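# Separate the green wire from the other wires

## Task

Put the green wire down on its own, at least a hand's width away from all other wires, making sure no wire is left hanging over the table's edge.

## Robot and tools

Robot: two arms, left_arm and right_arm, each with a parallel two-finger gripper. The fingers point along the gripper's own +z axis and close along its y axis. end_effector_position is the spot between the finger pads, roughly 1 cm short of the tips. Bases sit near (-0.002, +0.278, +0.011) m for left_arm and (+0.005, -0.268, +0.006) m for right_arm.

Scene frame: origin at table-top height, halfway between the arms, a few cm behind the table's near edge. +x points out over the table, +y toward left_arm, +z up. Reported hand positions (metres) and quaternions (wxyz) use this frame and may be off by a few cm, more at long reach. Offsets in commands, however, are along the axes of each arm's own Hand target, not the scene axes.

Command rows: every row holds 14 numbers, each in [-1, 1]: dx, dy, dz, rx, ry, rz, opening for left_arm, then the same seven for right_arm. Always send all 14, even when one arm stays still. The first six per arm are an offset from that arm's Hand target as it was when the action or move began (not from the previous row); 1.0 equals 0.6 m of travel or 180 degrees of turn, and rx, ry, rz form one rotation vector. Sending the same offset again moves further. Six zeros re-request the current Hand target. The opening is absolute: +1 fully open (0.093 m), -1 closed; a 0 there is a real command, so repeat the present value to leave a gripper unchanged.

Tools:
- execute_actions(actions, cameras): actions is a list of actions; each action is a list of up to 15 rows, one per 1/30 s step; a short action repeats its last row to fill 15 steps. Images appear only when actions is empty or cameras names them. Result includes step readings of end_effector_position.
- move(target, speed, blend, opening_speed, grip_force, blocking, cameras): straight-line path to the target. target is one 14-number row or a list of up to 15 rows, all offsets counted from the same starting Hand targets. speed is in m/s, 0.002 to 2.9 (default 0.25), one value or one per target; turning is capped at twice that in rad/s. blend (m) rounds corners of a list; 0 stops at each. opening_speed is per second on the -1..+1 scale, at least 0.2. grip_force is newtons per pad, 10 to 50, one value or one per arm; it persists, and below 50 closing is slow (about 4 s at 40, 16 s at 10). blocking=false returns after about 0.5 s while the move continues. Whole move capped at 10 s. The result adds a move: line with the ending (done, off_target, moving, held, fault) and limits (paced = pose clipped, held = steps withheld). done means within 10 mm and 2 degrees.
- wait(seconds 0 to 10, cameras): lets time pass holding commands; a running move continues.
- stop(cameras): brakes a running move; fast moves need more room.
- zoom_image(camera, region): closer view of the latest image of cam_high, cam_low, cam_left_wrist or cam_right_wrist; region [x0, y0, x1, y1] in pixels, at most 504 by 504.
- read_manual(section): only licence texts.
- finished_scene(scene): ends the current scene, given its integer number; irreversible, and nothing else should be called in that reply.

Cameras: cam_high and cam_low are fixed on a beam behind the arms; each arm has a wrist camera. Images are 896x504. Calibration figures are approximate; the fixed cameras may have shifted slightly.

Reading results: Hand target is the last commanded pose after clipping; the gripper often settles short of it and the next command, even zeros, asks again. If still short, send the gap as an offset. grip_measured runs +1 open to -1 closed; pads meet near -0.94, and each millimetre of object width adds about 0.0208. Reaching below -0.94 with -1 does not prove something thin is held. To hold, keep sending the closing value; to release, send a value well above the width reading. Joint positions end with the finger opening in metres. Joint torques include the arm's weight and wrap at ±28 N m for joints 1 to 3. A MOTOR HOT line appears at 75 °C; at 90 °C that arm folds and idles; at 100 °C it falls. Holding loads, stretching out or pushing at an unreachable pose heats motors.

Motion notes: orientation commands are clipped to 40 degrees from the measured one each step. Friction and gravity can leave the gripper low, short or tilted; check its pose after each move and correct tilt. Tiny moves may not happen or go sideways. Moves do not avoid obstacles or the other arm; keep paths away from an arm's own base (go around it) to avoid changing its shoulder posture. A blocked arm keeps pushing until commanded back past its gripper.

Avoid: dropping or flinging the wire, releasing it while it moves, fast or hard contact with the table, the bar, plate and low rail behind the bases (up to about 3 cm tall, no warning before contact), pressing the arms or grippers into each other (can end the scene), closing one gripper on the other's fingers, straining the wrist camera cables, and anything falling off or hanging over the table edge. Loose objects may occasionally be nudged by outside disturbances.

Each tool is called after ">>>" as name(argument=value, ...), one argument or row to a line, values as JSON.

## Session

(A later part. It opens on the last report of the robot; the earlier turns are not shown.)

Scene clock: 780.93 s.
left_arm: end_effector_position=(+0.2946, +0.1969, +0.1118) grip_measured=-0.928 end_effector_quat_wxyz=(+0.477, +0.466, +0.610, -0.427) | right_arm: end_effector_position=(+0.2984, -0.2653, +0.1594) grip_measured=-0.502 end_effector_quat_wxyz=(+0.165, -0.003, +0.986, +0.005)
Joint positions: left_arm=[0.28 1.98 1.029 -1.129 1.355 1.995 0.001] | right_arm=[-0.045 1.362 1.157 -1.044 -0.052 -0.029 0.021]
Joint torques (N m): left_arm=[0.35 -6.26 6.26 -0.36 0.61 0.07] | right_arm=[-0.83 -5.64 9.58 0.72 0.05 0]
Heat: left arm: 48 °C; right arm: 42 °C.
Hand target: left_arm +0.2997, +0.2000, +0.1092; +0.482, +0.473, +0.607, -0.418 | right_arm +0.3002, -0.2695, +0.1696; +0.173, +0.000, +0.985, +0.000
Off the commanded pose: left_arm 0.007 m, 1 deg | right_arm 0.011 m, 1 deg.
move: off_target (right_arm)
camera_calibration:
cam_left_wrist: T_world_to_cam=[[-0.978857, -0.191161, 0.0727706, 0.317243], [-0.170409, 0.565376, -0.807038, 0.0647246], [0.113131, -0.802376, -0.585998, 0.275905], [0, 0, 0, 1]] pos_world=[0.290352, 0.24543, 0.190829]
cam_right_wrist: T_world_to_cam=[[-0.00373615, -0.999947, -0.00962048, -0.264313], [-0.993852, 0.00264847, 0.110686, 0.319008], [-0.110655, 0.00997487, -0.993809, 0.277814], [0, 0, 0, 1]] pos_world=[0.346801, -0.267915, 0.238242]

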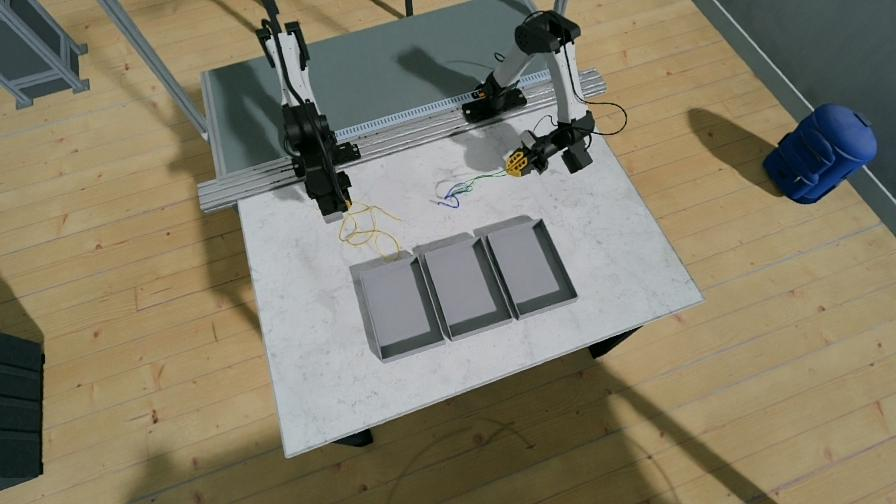

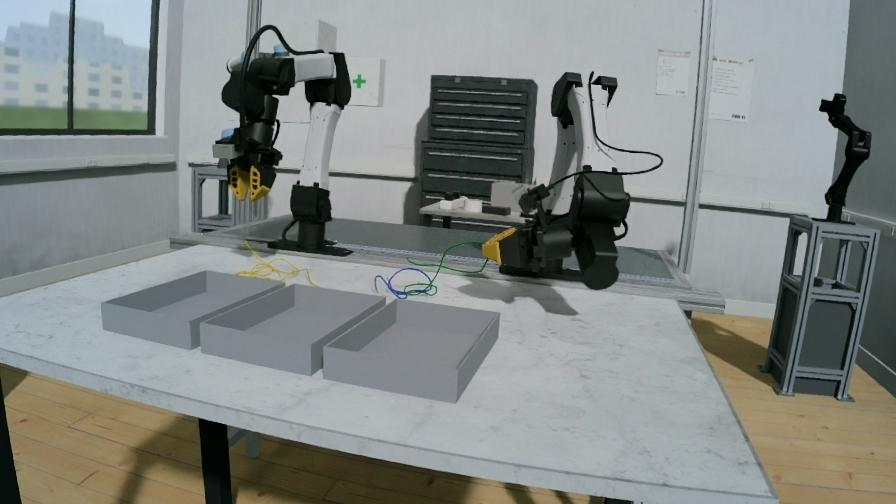

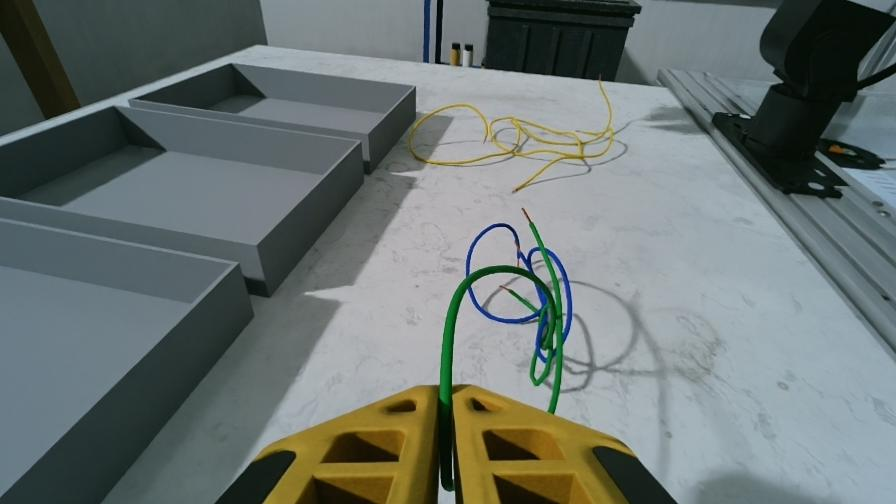

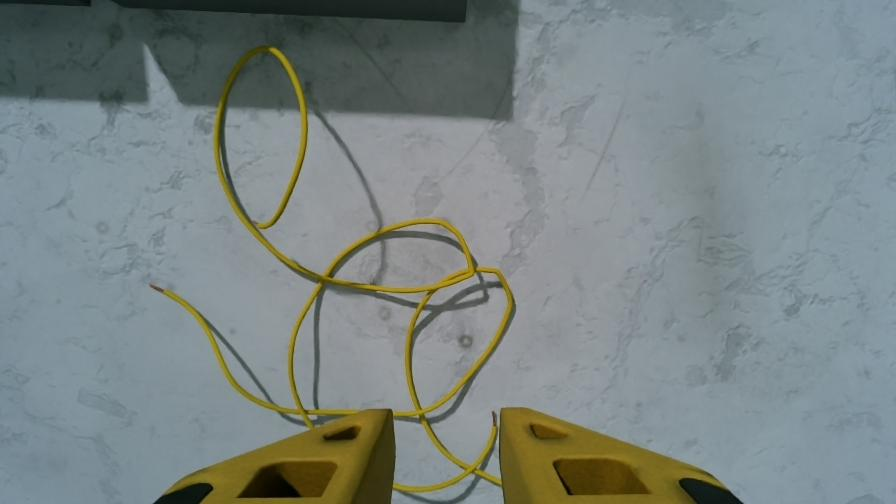

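>>> move(
  target=[0,0,0,0,0,0,-0.934775,0.011,0.316,0.031,-0.22,0.107,0.039,-0.2],
  speed=0.3,
  cameras=["cam_right_wrist"],
)

Scene clock: 804.20 s.
left_arm: end_effector_position=(+0.2946, +0.1969, +0.1118) grip_measured=-0.928 end_effector_quat_wxyz=(+0.477, +0.466, +0.610, -0.427) | right_arm: end_effector_position=(+0.2936, -0.0846, +0.1440) grip_measured=-0.201 end_effector_quat_wxyz=(-0.007, +0.002, +0.942, +0.335)
Joint positions: left_arm=[0.28 1.98 1.029 -1.129 1.355 1.995 0.001] | right_arm=[0.223 1.637 1.256 -1.014 -0.696 0.303 0.036]
Joint torques (N m): left_arm=[0.21 -6.13 6.35 -0.4 0.61 0.05] | right_arm=[0.47 -6.34 8.77 0.66 -0.54 0.1]
Heat: left arm: 48 °C; right arm: 45 °C.
Hand target: left_arm +0.2997, +0.2000, +0.1092; +0.482, +0.473, +0.607, -0.418 | right_arm +0.3003, -0.0798, +0.1500; -0.001, +0.000, +0.940, +0.342
Off the commanded pose: left_arm 0.007 m, 1 deg | right_arm 0.010 m, 1 deg.
move: done
camera_calibration:
cam_right_wrist: T_world_to_cam=[[-0.0205442, -0.777955, -0.627984, 0.0290157], [-0.898752, -0.260788, 0.35247, 0.230369], [-0.437976, 0.571643, -0.693831, 0.360631], [0, 0, 0, 1]] pos_world=[0.365588, -0.123502, 0.18724]
Images, in order (width x height): cam_right_wrist 896x504.

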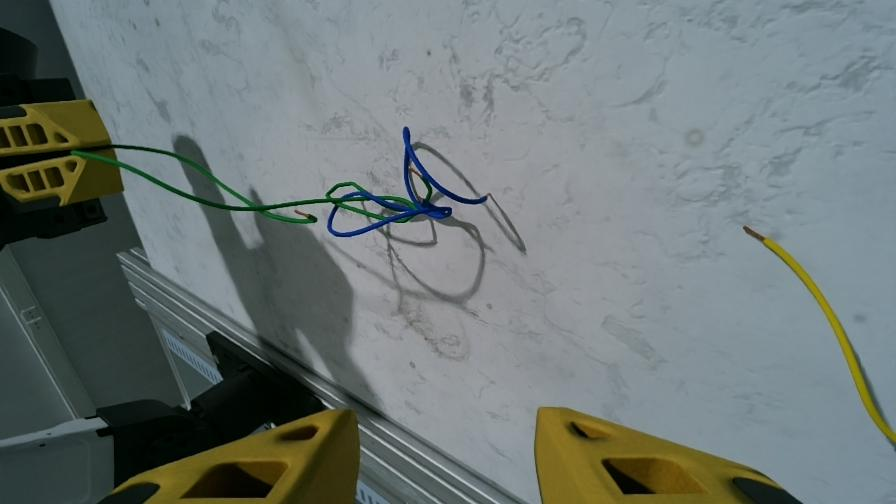

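>>> move(
  target=[
    [0,0,0,0,0,0,-0.934775,-0.003,-0.018,0.172,0,0,-0.5,-0.3],
    [0,0,0,0,0,0,-0.934775,-0.003,-0.020,0.257,0,0,-0.5,-0.3],
    [0,0,0,0,0,0,-0.934775,-0.003,-0.020,0.257,0,0,-0.5,-1],
  ],
  speed=[0.2,0.1,0.1],
  cameras=["cam_right_wrist","cam_left_wrist"],
)

Scene clock: 845.27 s.
left_arm: end_effector_position=(+0.2946, +0.1969, +0.1117) grip_measured=-0.928 end_effector_quat_wxyz=(+0.477, +0.466, +0.610, -0.427) | right_arm: end_effector_position=(+0.3059, +0.0119, +0.0329) grip_measured=-0.986 end_effector_quat_wxyz=(-0.251, +0.667, -0.660, -0.239)
Joint positions: left_arm=[0.28 1.98 1.029 -1.129 1.354 1.995 0.001] | right_arm=[0.496 1.886 1.061 -0.324 -0.627 -0.935 0]
Joint torques (N m): left_arm=[0.32 -6.15 6.22 -0.35 0.64 0.05] | right_arm=[0.35 -7.99 5.35 1.08 -0.44 0.04]
Heat: left arm: 48 °C; right arm: 44 °C.
Hand target: left_arm +0.2997, +0.2000, +0.1092; +0.482, +0.473, +0.607, -0.418 | right_arm +0.3019, +0.0102, +0.0244; -0.242, +0.664, -0.664, -0.243
Off the commanded pose: left_arm 0.007 m, 1 deg | right_arm 0.010 m, 1 deg.
move: done
camera_calibration:
cam_left_wrist: T_world_to_cam=[[-0.978897, -0.190973, 0.0727356, 0.317215], [-0.170315, 0.565716, -0.80682, 0.0645717], [0.112933, -0.802182, -0.586303, 0.275973], [0, 0, 0, 1]] pos_world=[0.290351, 0.24543, 0.190829]
cam_right_wrist: T_world_to_cam=[[0.999891, -0.00635316, 0.0133244, -0.30802], [-0.00262686, -0.964818, -0.262907, 0.0602654], [0.0145259, 0.262843, -0.964729, 0.108036], [0, 0, 0, 1]] pos_world=[0.306575, 0.0277917, 0.124174]
Images, in order (width x height): cam_left_wrist 896x504, cam_right_wrist 896x504.

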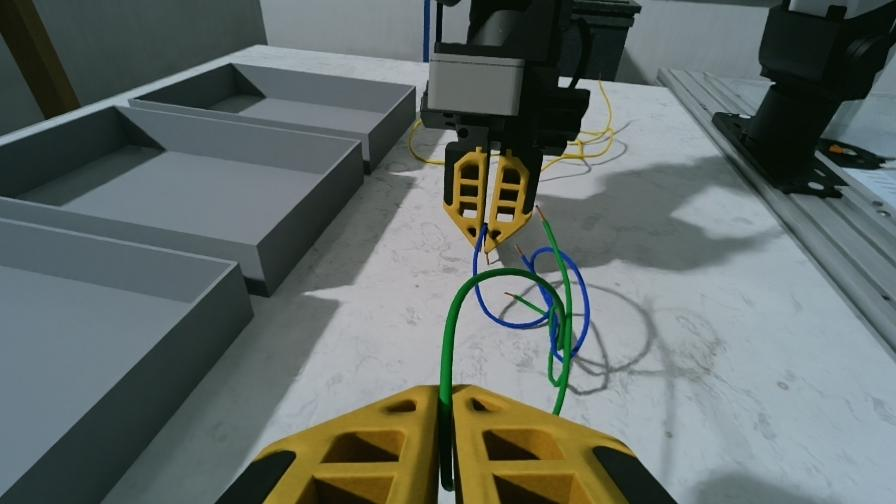

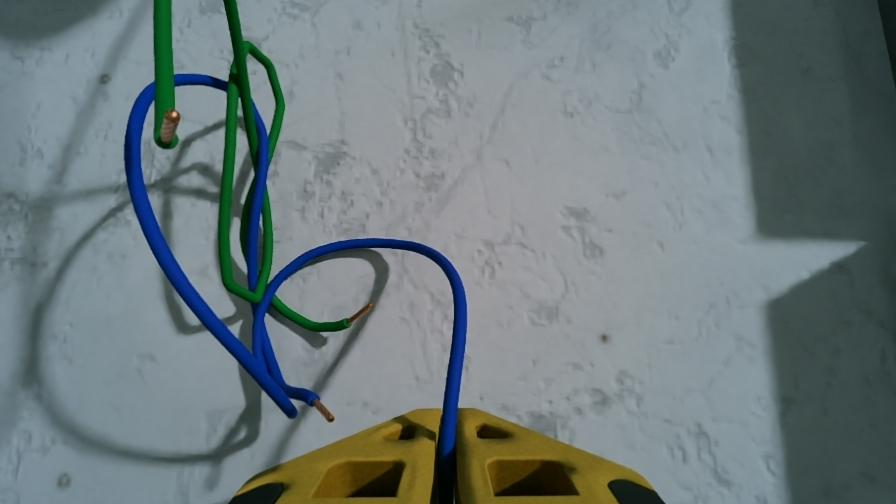

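>>> move(
  target=[
    [0,0,0,0,0,0,-0.934775,0.106,0,-0.263,0,0,0,-1],
    [0,0,0,0,0,0,-0.934775,0.061,-0.05,-0.16,0,0,0,-1],
    [0,0,0,0,0,0,-0.934775,0.056,-0.05,-0.374,0,0,0,-1],
    [0,0,0,0,0,0,-0.934775,0.02,0.033,-0.235,0,0,0,-1],
    [0,0,0,0,0,0,-0.934775,0.174,0.033,-0.363,0,0,0,-1],
  ],
  speed=[0.15,0.25,0.15,0.25,0.12],
  cameras=["cam_right_wrist","cam_left_wrist","cam_low"],
)

Scene clock: 865.80 s.
left_arm: end_effector_position=(+0.2946, +0.1970, +0.1117) grip_measured=-0.928 end_effector_quat_wxyz=(+0.477, +0.466, +0.610, -0.427) | right_arm: end_effector_position=(+0.2782, -0.2074, +0.1202) grip_measured=-0.986 end_effector_quat_wxyz=(-0.240, +0.662, -0.667, -0.243)
Joint positions: left_arm=[0.281 1.98 1.029 -1.129 1.354 1.995 0.001] | right_arm=[-0.207 1.682 1.186 -1.256 -0.711 -1.826 0]
Joint torques (N m): left_arm=[0.25 -6.27 6.19 -0.37 0.62 0.08] | right_arm=[-0.17 -5.56 8.44 -0.31 -0.55 -0.1]
Heat: left arm: 48 °C; right arm: 43 °C.
Hand target: left_arm +0.2997, +0.2000, +0.1092; +0.482, +0.473, +0.607, -0.418 | right_arm +0.2823, -0.2099, +0.1238; -0.241, +0.664, -0.664, -0.243
Off the commanded pose: left_arm 0.006 m, 1 deg | right_arm 0.006 m, 0 deg.
move: done
camera_calibration:
cam_left_wrist: T_world_to_cam=[[-0.97885, -0.191196, 0.0727835, 0.317273], [-0.170523, 0.565953, -0.80661, 0.0643959], [0.113029, -0.801961, -0.586586, 0.275967], [0, 0, 0, 1]] pos_world=[0.290351, 0.245531, 0.190728]
cam_right_wrist: T_world_to_cam=[[0.999815, -0.0157914, -0.0109844, -0.281774], [-0.0180598, -0.967204, -0.253358, -0.125725], [-0.00662327, 0.253509, -0.96731, 0.254391], [0, 0, 0, 1]] pos_world=[0.281136, -0.190542, 0.211127]
Images, in order (width x height): cam_low 896x504, cam_left_wrist 896x504, cam_right_wrist 896x504.

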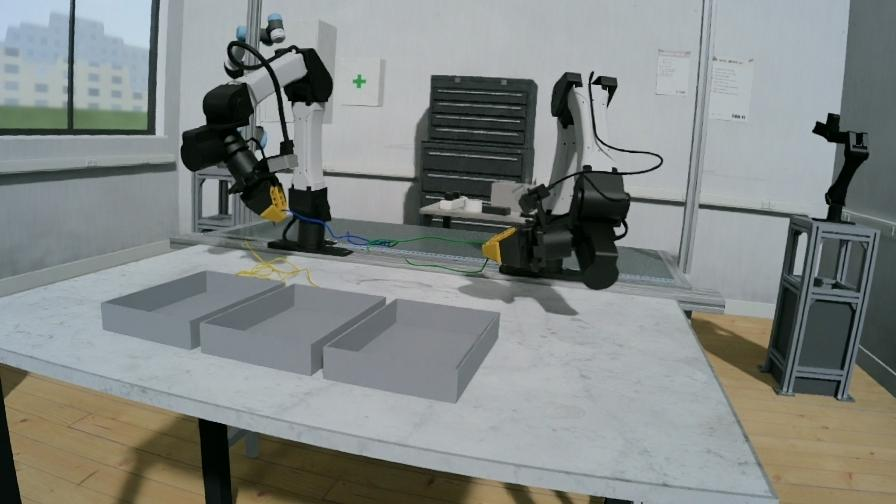

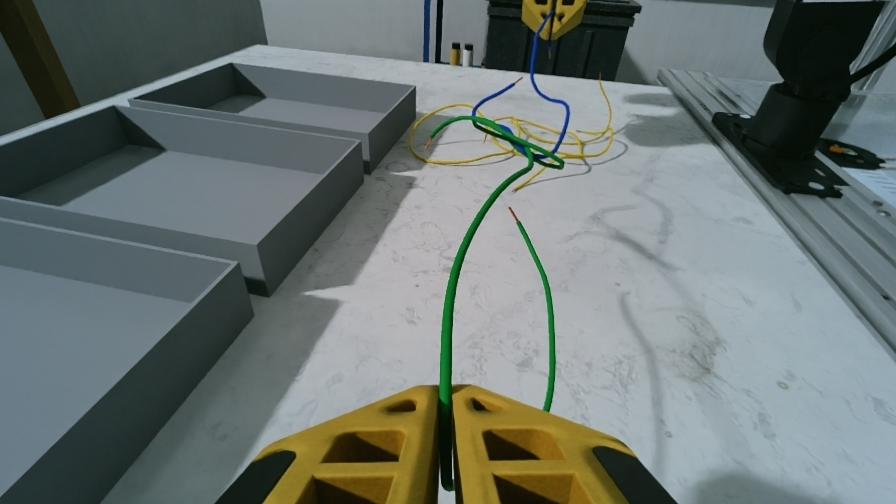

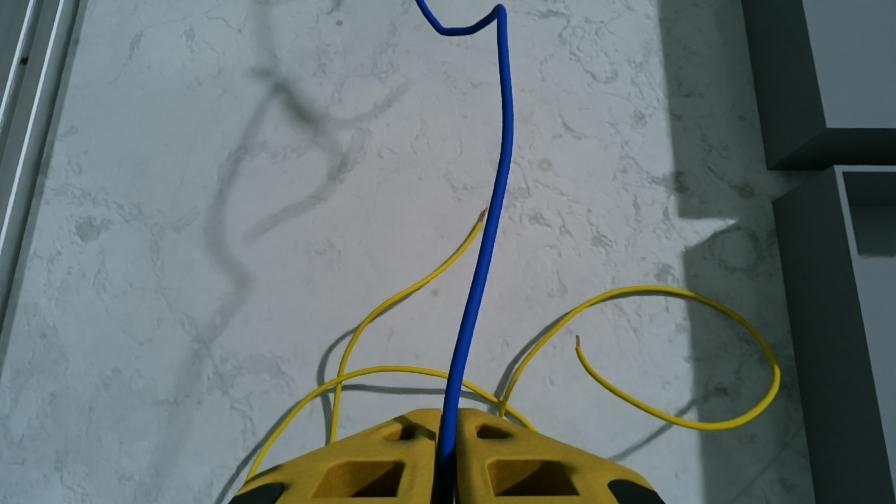

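>>> move(
  target=[
    [0,0,0,0,0,0,-0.934775,-0.102,-0.05,0.086,0,0,0,-1],
    [0,0,0,0,0,0,-0.934775,-0.009,-0.083,-0.166,0,0,0,-1],
    [0,0,0,0,0,0,-0.934775,-0.15,0,-0.049,0,0,0,-1],
    [0,0,0,0,0,0,-0.934775,0.05,0,-0.173,0,0,0,-1],
  ],
  speed=[0.25,0.15,0.25,0.12],
  cameras=["cam_right_wrist","cam_left_wrist","cam_low"],
)

Scene clock: 880.90 s.
left_arm: end_effector_position=(+0.2946, +0.1971, +0.1117) grip_measured=-0.928 end_effector_quat_wxyz=(+0.477, +0.466, +0.611, -0.427) | right_arm: end_effector_position=(+0.2844, -0.2980, +0.1826) grip_measured=-0.986 end_effector_quat_wxyz=(-0.263, +0.652, -0.690, -0.173)
Joint positions: left_arm=[0.281 1.98 1.029 -1.129 1.354 1.995 0.001] | right_arm=[-0.499 1.706 1.476 -1.553 -0.64 -2.07 0]
Joint torques (N m): left_arm=[0.17 -6.12 6.3 -0.39 0.64 0.07] | right_arm=[-0.57 -5.96 7.45 -0.4 -0.45 -0.12]
Heat: left arm: 48 °C; right arm: 42 °C.
Hand target: left_arm +0.2997, +0.2000, +0.1092; +0.482, +0.473, +0.607, -0.418 | right_arm +0.2824, -0.2997, +0.1839; -0.242, +0.664, -0.664, -0.243
Off the commanded pose: left_arm 0.006 m, 1 deg | right_arm 0.003 m, 9 deg.
joint sent to its limit (right arm) — joint 4 (wrist pitch), lower limit; joint 6 (wrist roll), lower limit. The joint targets are off in orientation, not in position.
move: off_target (right_arm)
camera_calibration:
cam_left_wrist: T_world_to_cam=[[-0.97878, -0.191553, 0.0727869, 0.317359], [-0.170729, 0.56587, -0.806625, 0.0644224], [0.113324, -0.801935, -0.586565, 0.275951], [0, 0, 0, 1]] pos_world=[0.290352, 0.245631, 0.190728]
cam_right_wrist: T_world_to_cam=[[0.989928, -0.100613, 0.0995939, -0.331417], [-0.0803426, -0.978503, -0.189938, -0.194783], [0.116563, 0.180023, -0.976732, 0.282662], [0, 0, 0, 1]] pos_world=[0.279482, -0.274826, 0.272095]
Images, in order (width x height): cam_low 896x504, cam_left_wrist 896x504, cam_right_wrist 896x504.

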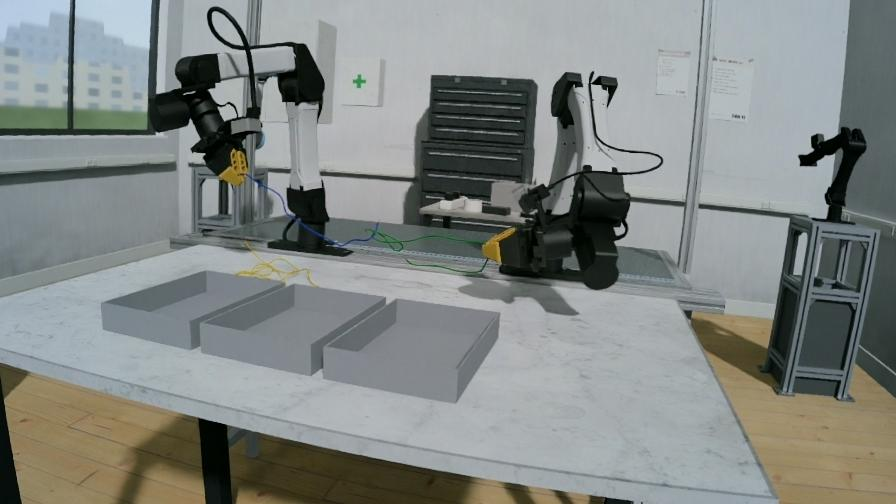

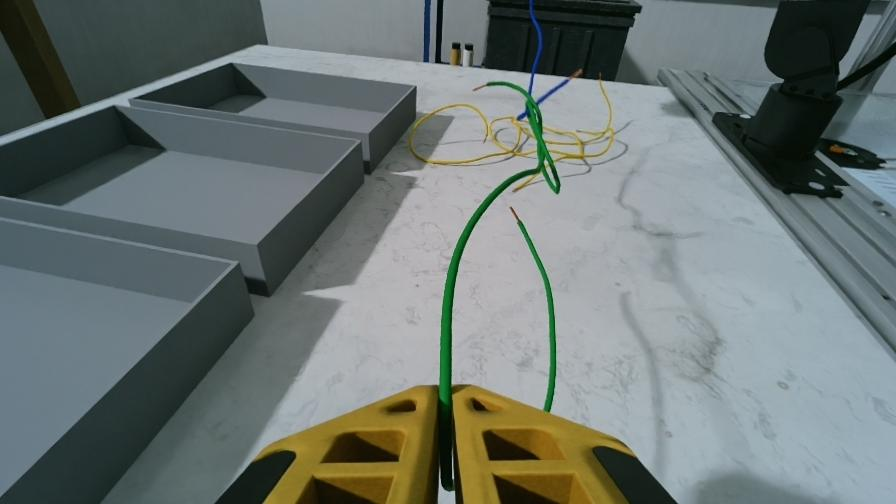

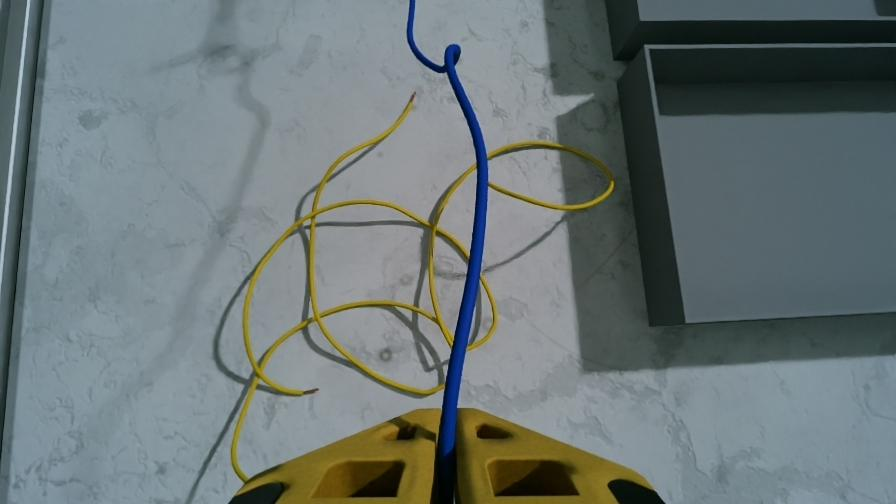

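>>> move(
  target=[
    [0,0,0,0,0,0,-0.934775,-0.081,-0.083,0.111,0,0,0,-1],
    [0,0,0,0,0,0,-0.934775,0.032,-0.1,-0.092,0,0,0,-1],
    [0,0,0,0,0,0,-0.934775,-0.13,-0.083,0,0,0,0,-1],
    [0,0,0,0,0,0,-0.934775,0.05,-0.1,-0.173,0,0,0,-1],
  ],
  speed=[0.25,0.15,0.25,0.12],
  cameras=["cam_left_wrist","cam_low"],
)

Scene clock: 901.37 s.
left_arm: end_effector_position=(+0.2946, +0.1971, +0.1117) grip_measured=-0.928 end_effector_quat_wxyz=(+0.477, +0.466, +0.611, -0.427) | right_arm: end_effector_position=(+0.3430, -0.3876, +0.2418) grip_measured=-0.986 end_effector_quat_wxyz=(+0.317, -0.615, +0.721, +0.037)
Joint positions: left_arm=[0.281 1.98 1.029 -1.129 1.354 1.995 0.001] | right_arm=[-0.659 1.852 1.884 -1.552 -0.668 -2.036 0]
Joint torques (N m): left_arm=[0.31 -6.19 6.16 -0.37 0.61 0.06] | right_arm=[-0.14 -7.19 8.83 0.13 -0.49 -0.07]
Heat: left arm: 47 °C; right arm: 43 °C.
Hand target: left_arm +0.2997, +0.2000, +0.1092; +0.482, +0.473, +0.607, -0.418 | right_arm +0.3427, -0.3894, +0.2440; +0.242, -0.664, +0.664, +0.243
Off the commanded pose: left_arm 0.006 m, 1 deg | right_arm 0.003 m, 27 deg.
joint sent to its limit (right arm) — joint 4 (wrist pitch), lower limit. The joint targets are off in orientation, not in position.
move: off_target (right_arm)
camera_calibration:
cam_left_wrist: T_world_to_cam=[[-0.97878, -0.191553, 0.0727869, 0.317359], [-0.170729, 0.56587, -0.806625, 0.0644224], [0.113324, -0.801935, -0.586565, 0.275951], [0, 0, 0, 1]] pos_world=[0.290352, 0.245631, 0.190728]
Images, in order (width x height): cam_low 896x504, cam_left_wrist 896x504.

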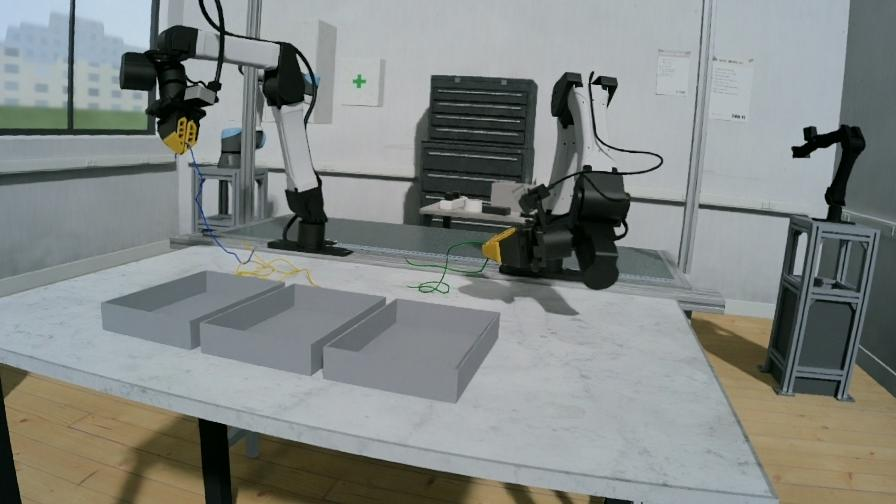

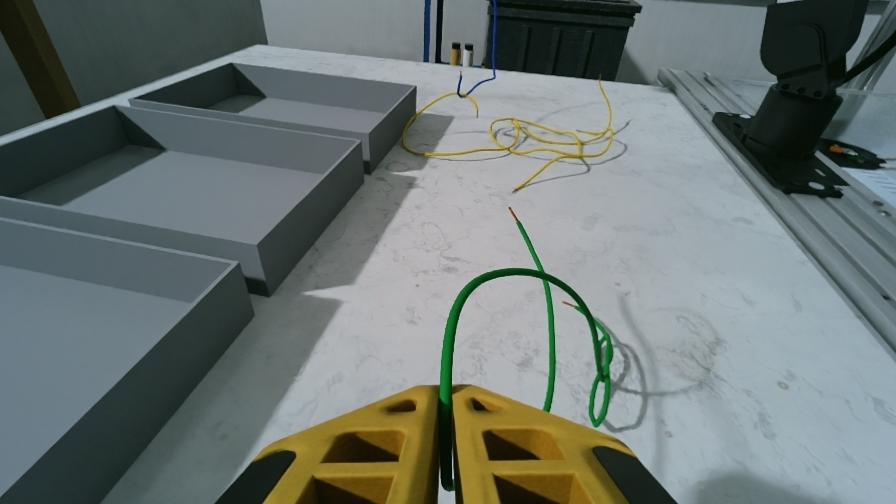

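>>> move(
  target=[
    [0,0,0,0,0,0,-0.934775,-0.002,0.072,0.228,0.252,0.087,0.434,-1],
    [0.107,0.012,-0.013,0,0,0,-0.934775,0.116,0.072,0.369,0.252,0.087,0.434,-1],
    [0.107,0.012,-0.013,0,0,0,-0.7,0.116,0.072,0.369,0.252,0.087,0.434,-0.6],
    [0.072,0.03,-0.119,0,0,0,-0.7,-0.017,0.072,0.21,0.252,0.087,0.434,-0.6],
  ],
  speed=[0.3,0.12,0.1,0.2],
  cameras=["cam_left_wrist","cam_low","cam_high"],
)

Scene clock: 948.37 s.
left_arm: end_effector_position=(+0.2950, +0.2757, +0.0717) grip_measured=-0.702 end_effector_quat_wxyz=(+0.456, +0.426, +0.682, -0.382) | right_arm: end_effector_position=(+0.2970, -0.2963, +0.1431) grip_measured=-0.602 end_effector_quat_wxyz=(+0.164, -0.003, +0.986, +0.005)
Joint positions: left_arm=[0.53 2.101 1.091 -1.189 1.189 2.077 0.011] | right_arm=[-0.172 1.371 1.097 -0.984 -0.092 -0.148 0.016]
Joint torques (N m): left_arm=[-0.24 -9.63 6.48 -0.86 0.55 0.08] | right_arm=[-0.85 -6.09 9.47 0.72 0.02 -0.12]
Heat: left arm: 47 °C; right arm: 44 °C.
Hand target: left_arm +0.2999, +0.2799, +0.0791; +0.482, +0.473, +0.607, -0.418 | right_arm +0.2992, -0.3005, +0.1542; +0.174, -0.001, +0.985, +0.000
Off the commanded pose: left_arm 0.010 m, 11 deg | right_arm 0.012 m, 1 deg.
joint sent to its limit (left arm) — joint 6 (wrist roll), upper limit. The joint targets are off in orientation, not in position.
move: off_target (left_arm, right_arm)
camera_calibration:
cam_left_wrist: T_world_to_cam=[[-0.932774, -0.335592, 0.131567, 0.357676], [-0.320686, 0.605925, -0.728022, 0.0154084], [0.164599, -0.721272, -0.672811, 0.284301], [0, 0, 0, 1]] pos_world=[0.291777, 0.315755, 0.15544]
Images, in order (width x height): cam_high 896x504, cam_low 896x504, cam_left_wrist 896x504.

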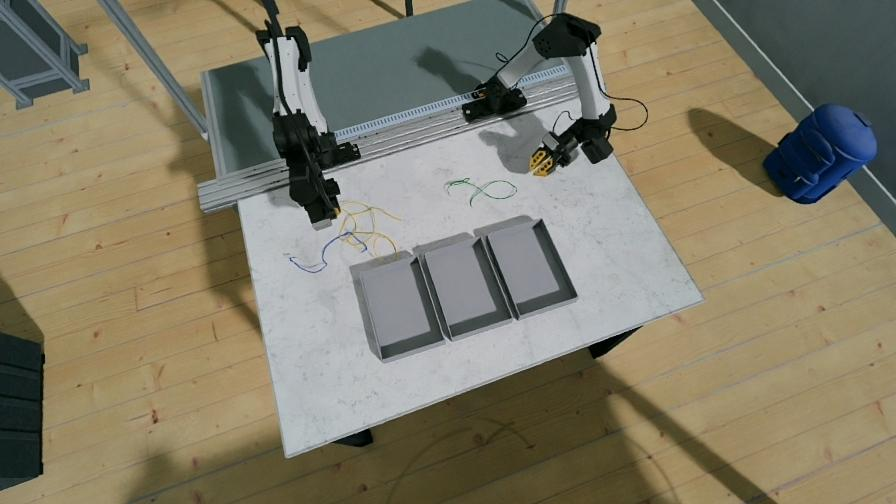

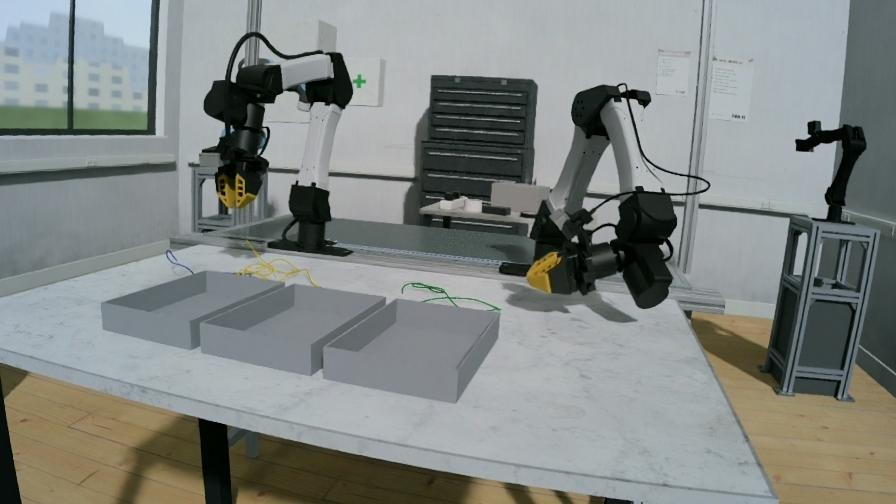

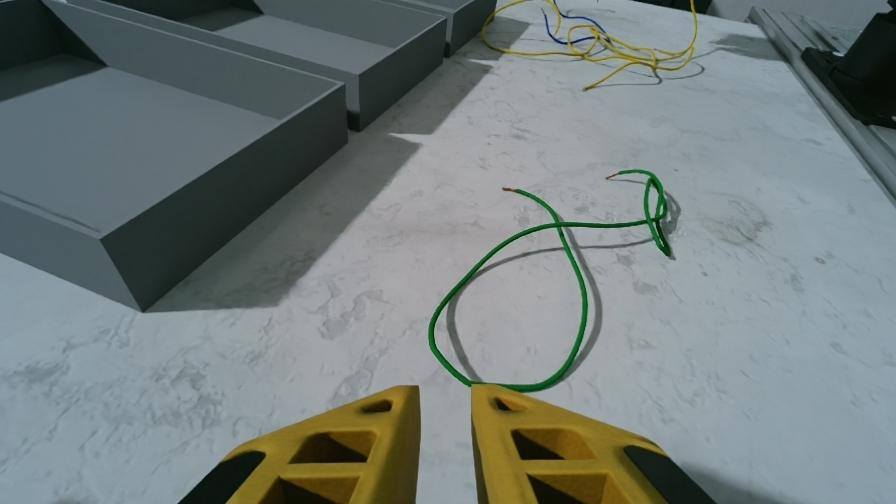

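>>> finished_scene(
  scene=1,
)

The scene is finished: the task was done.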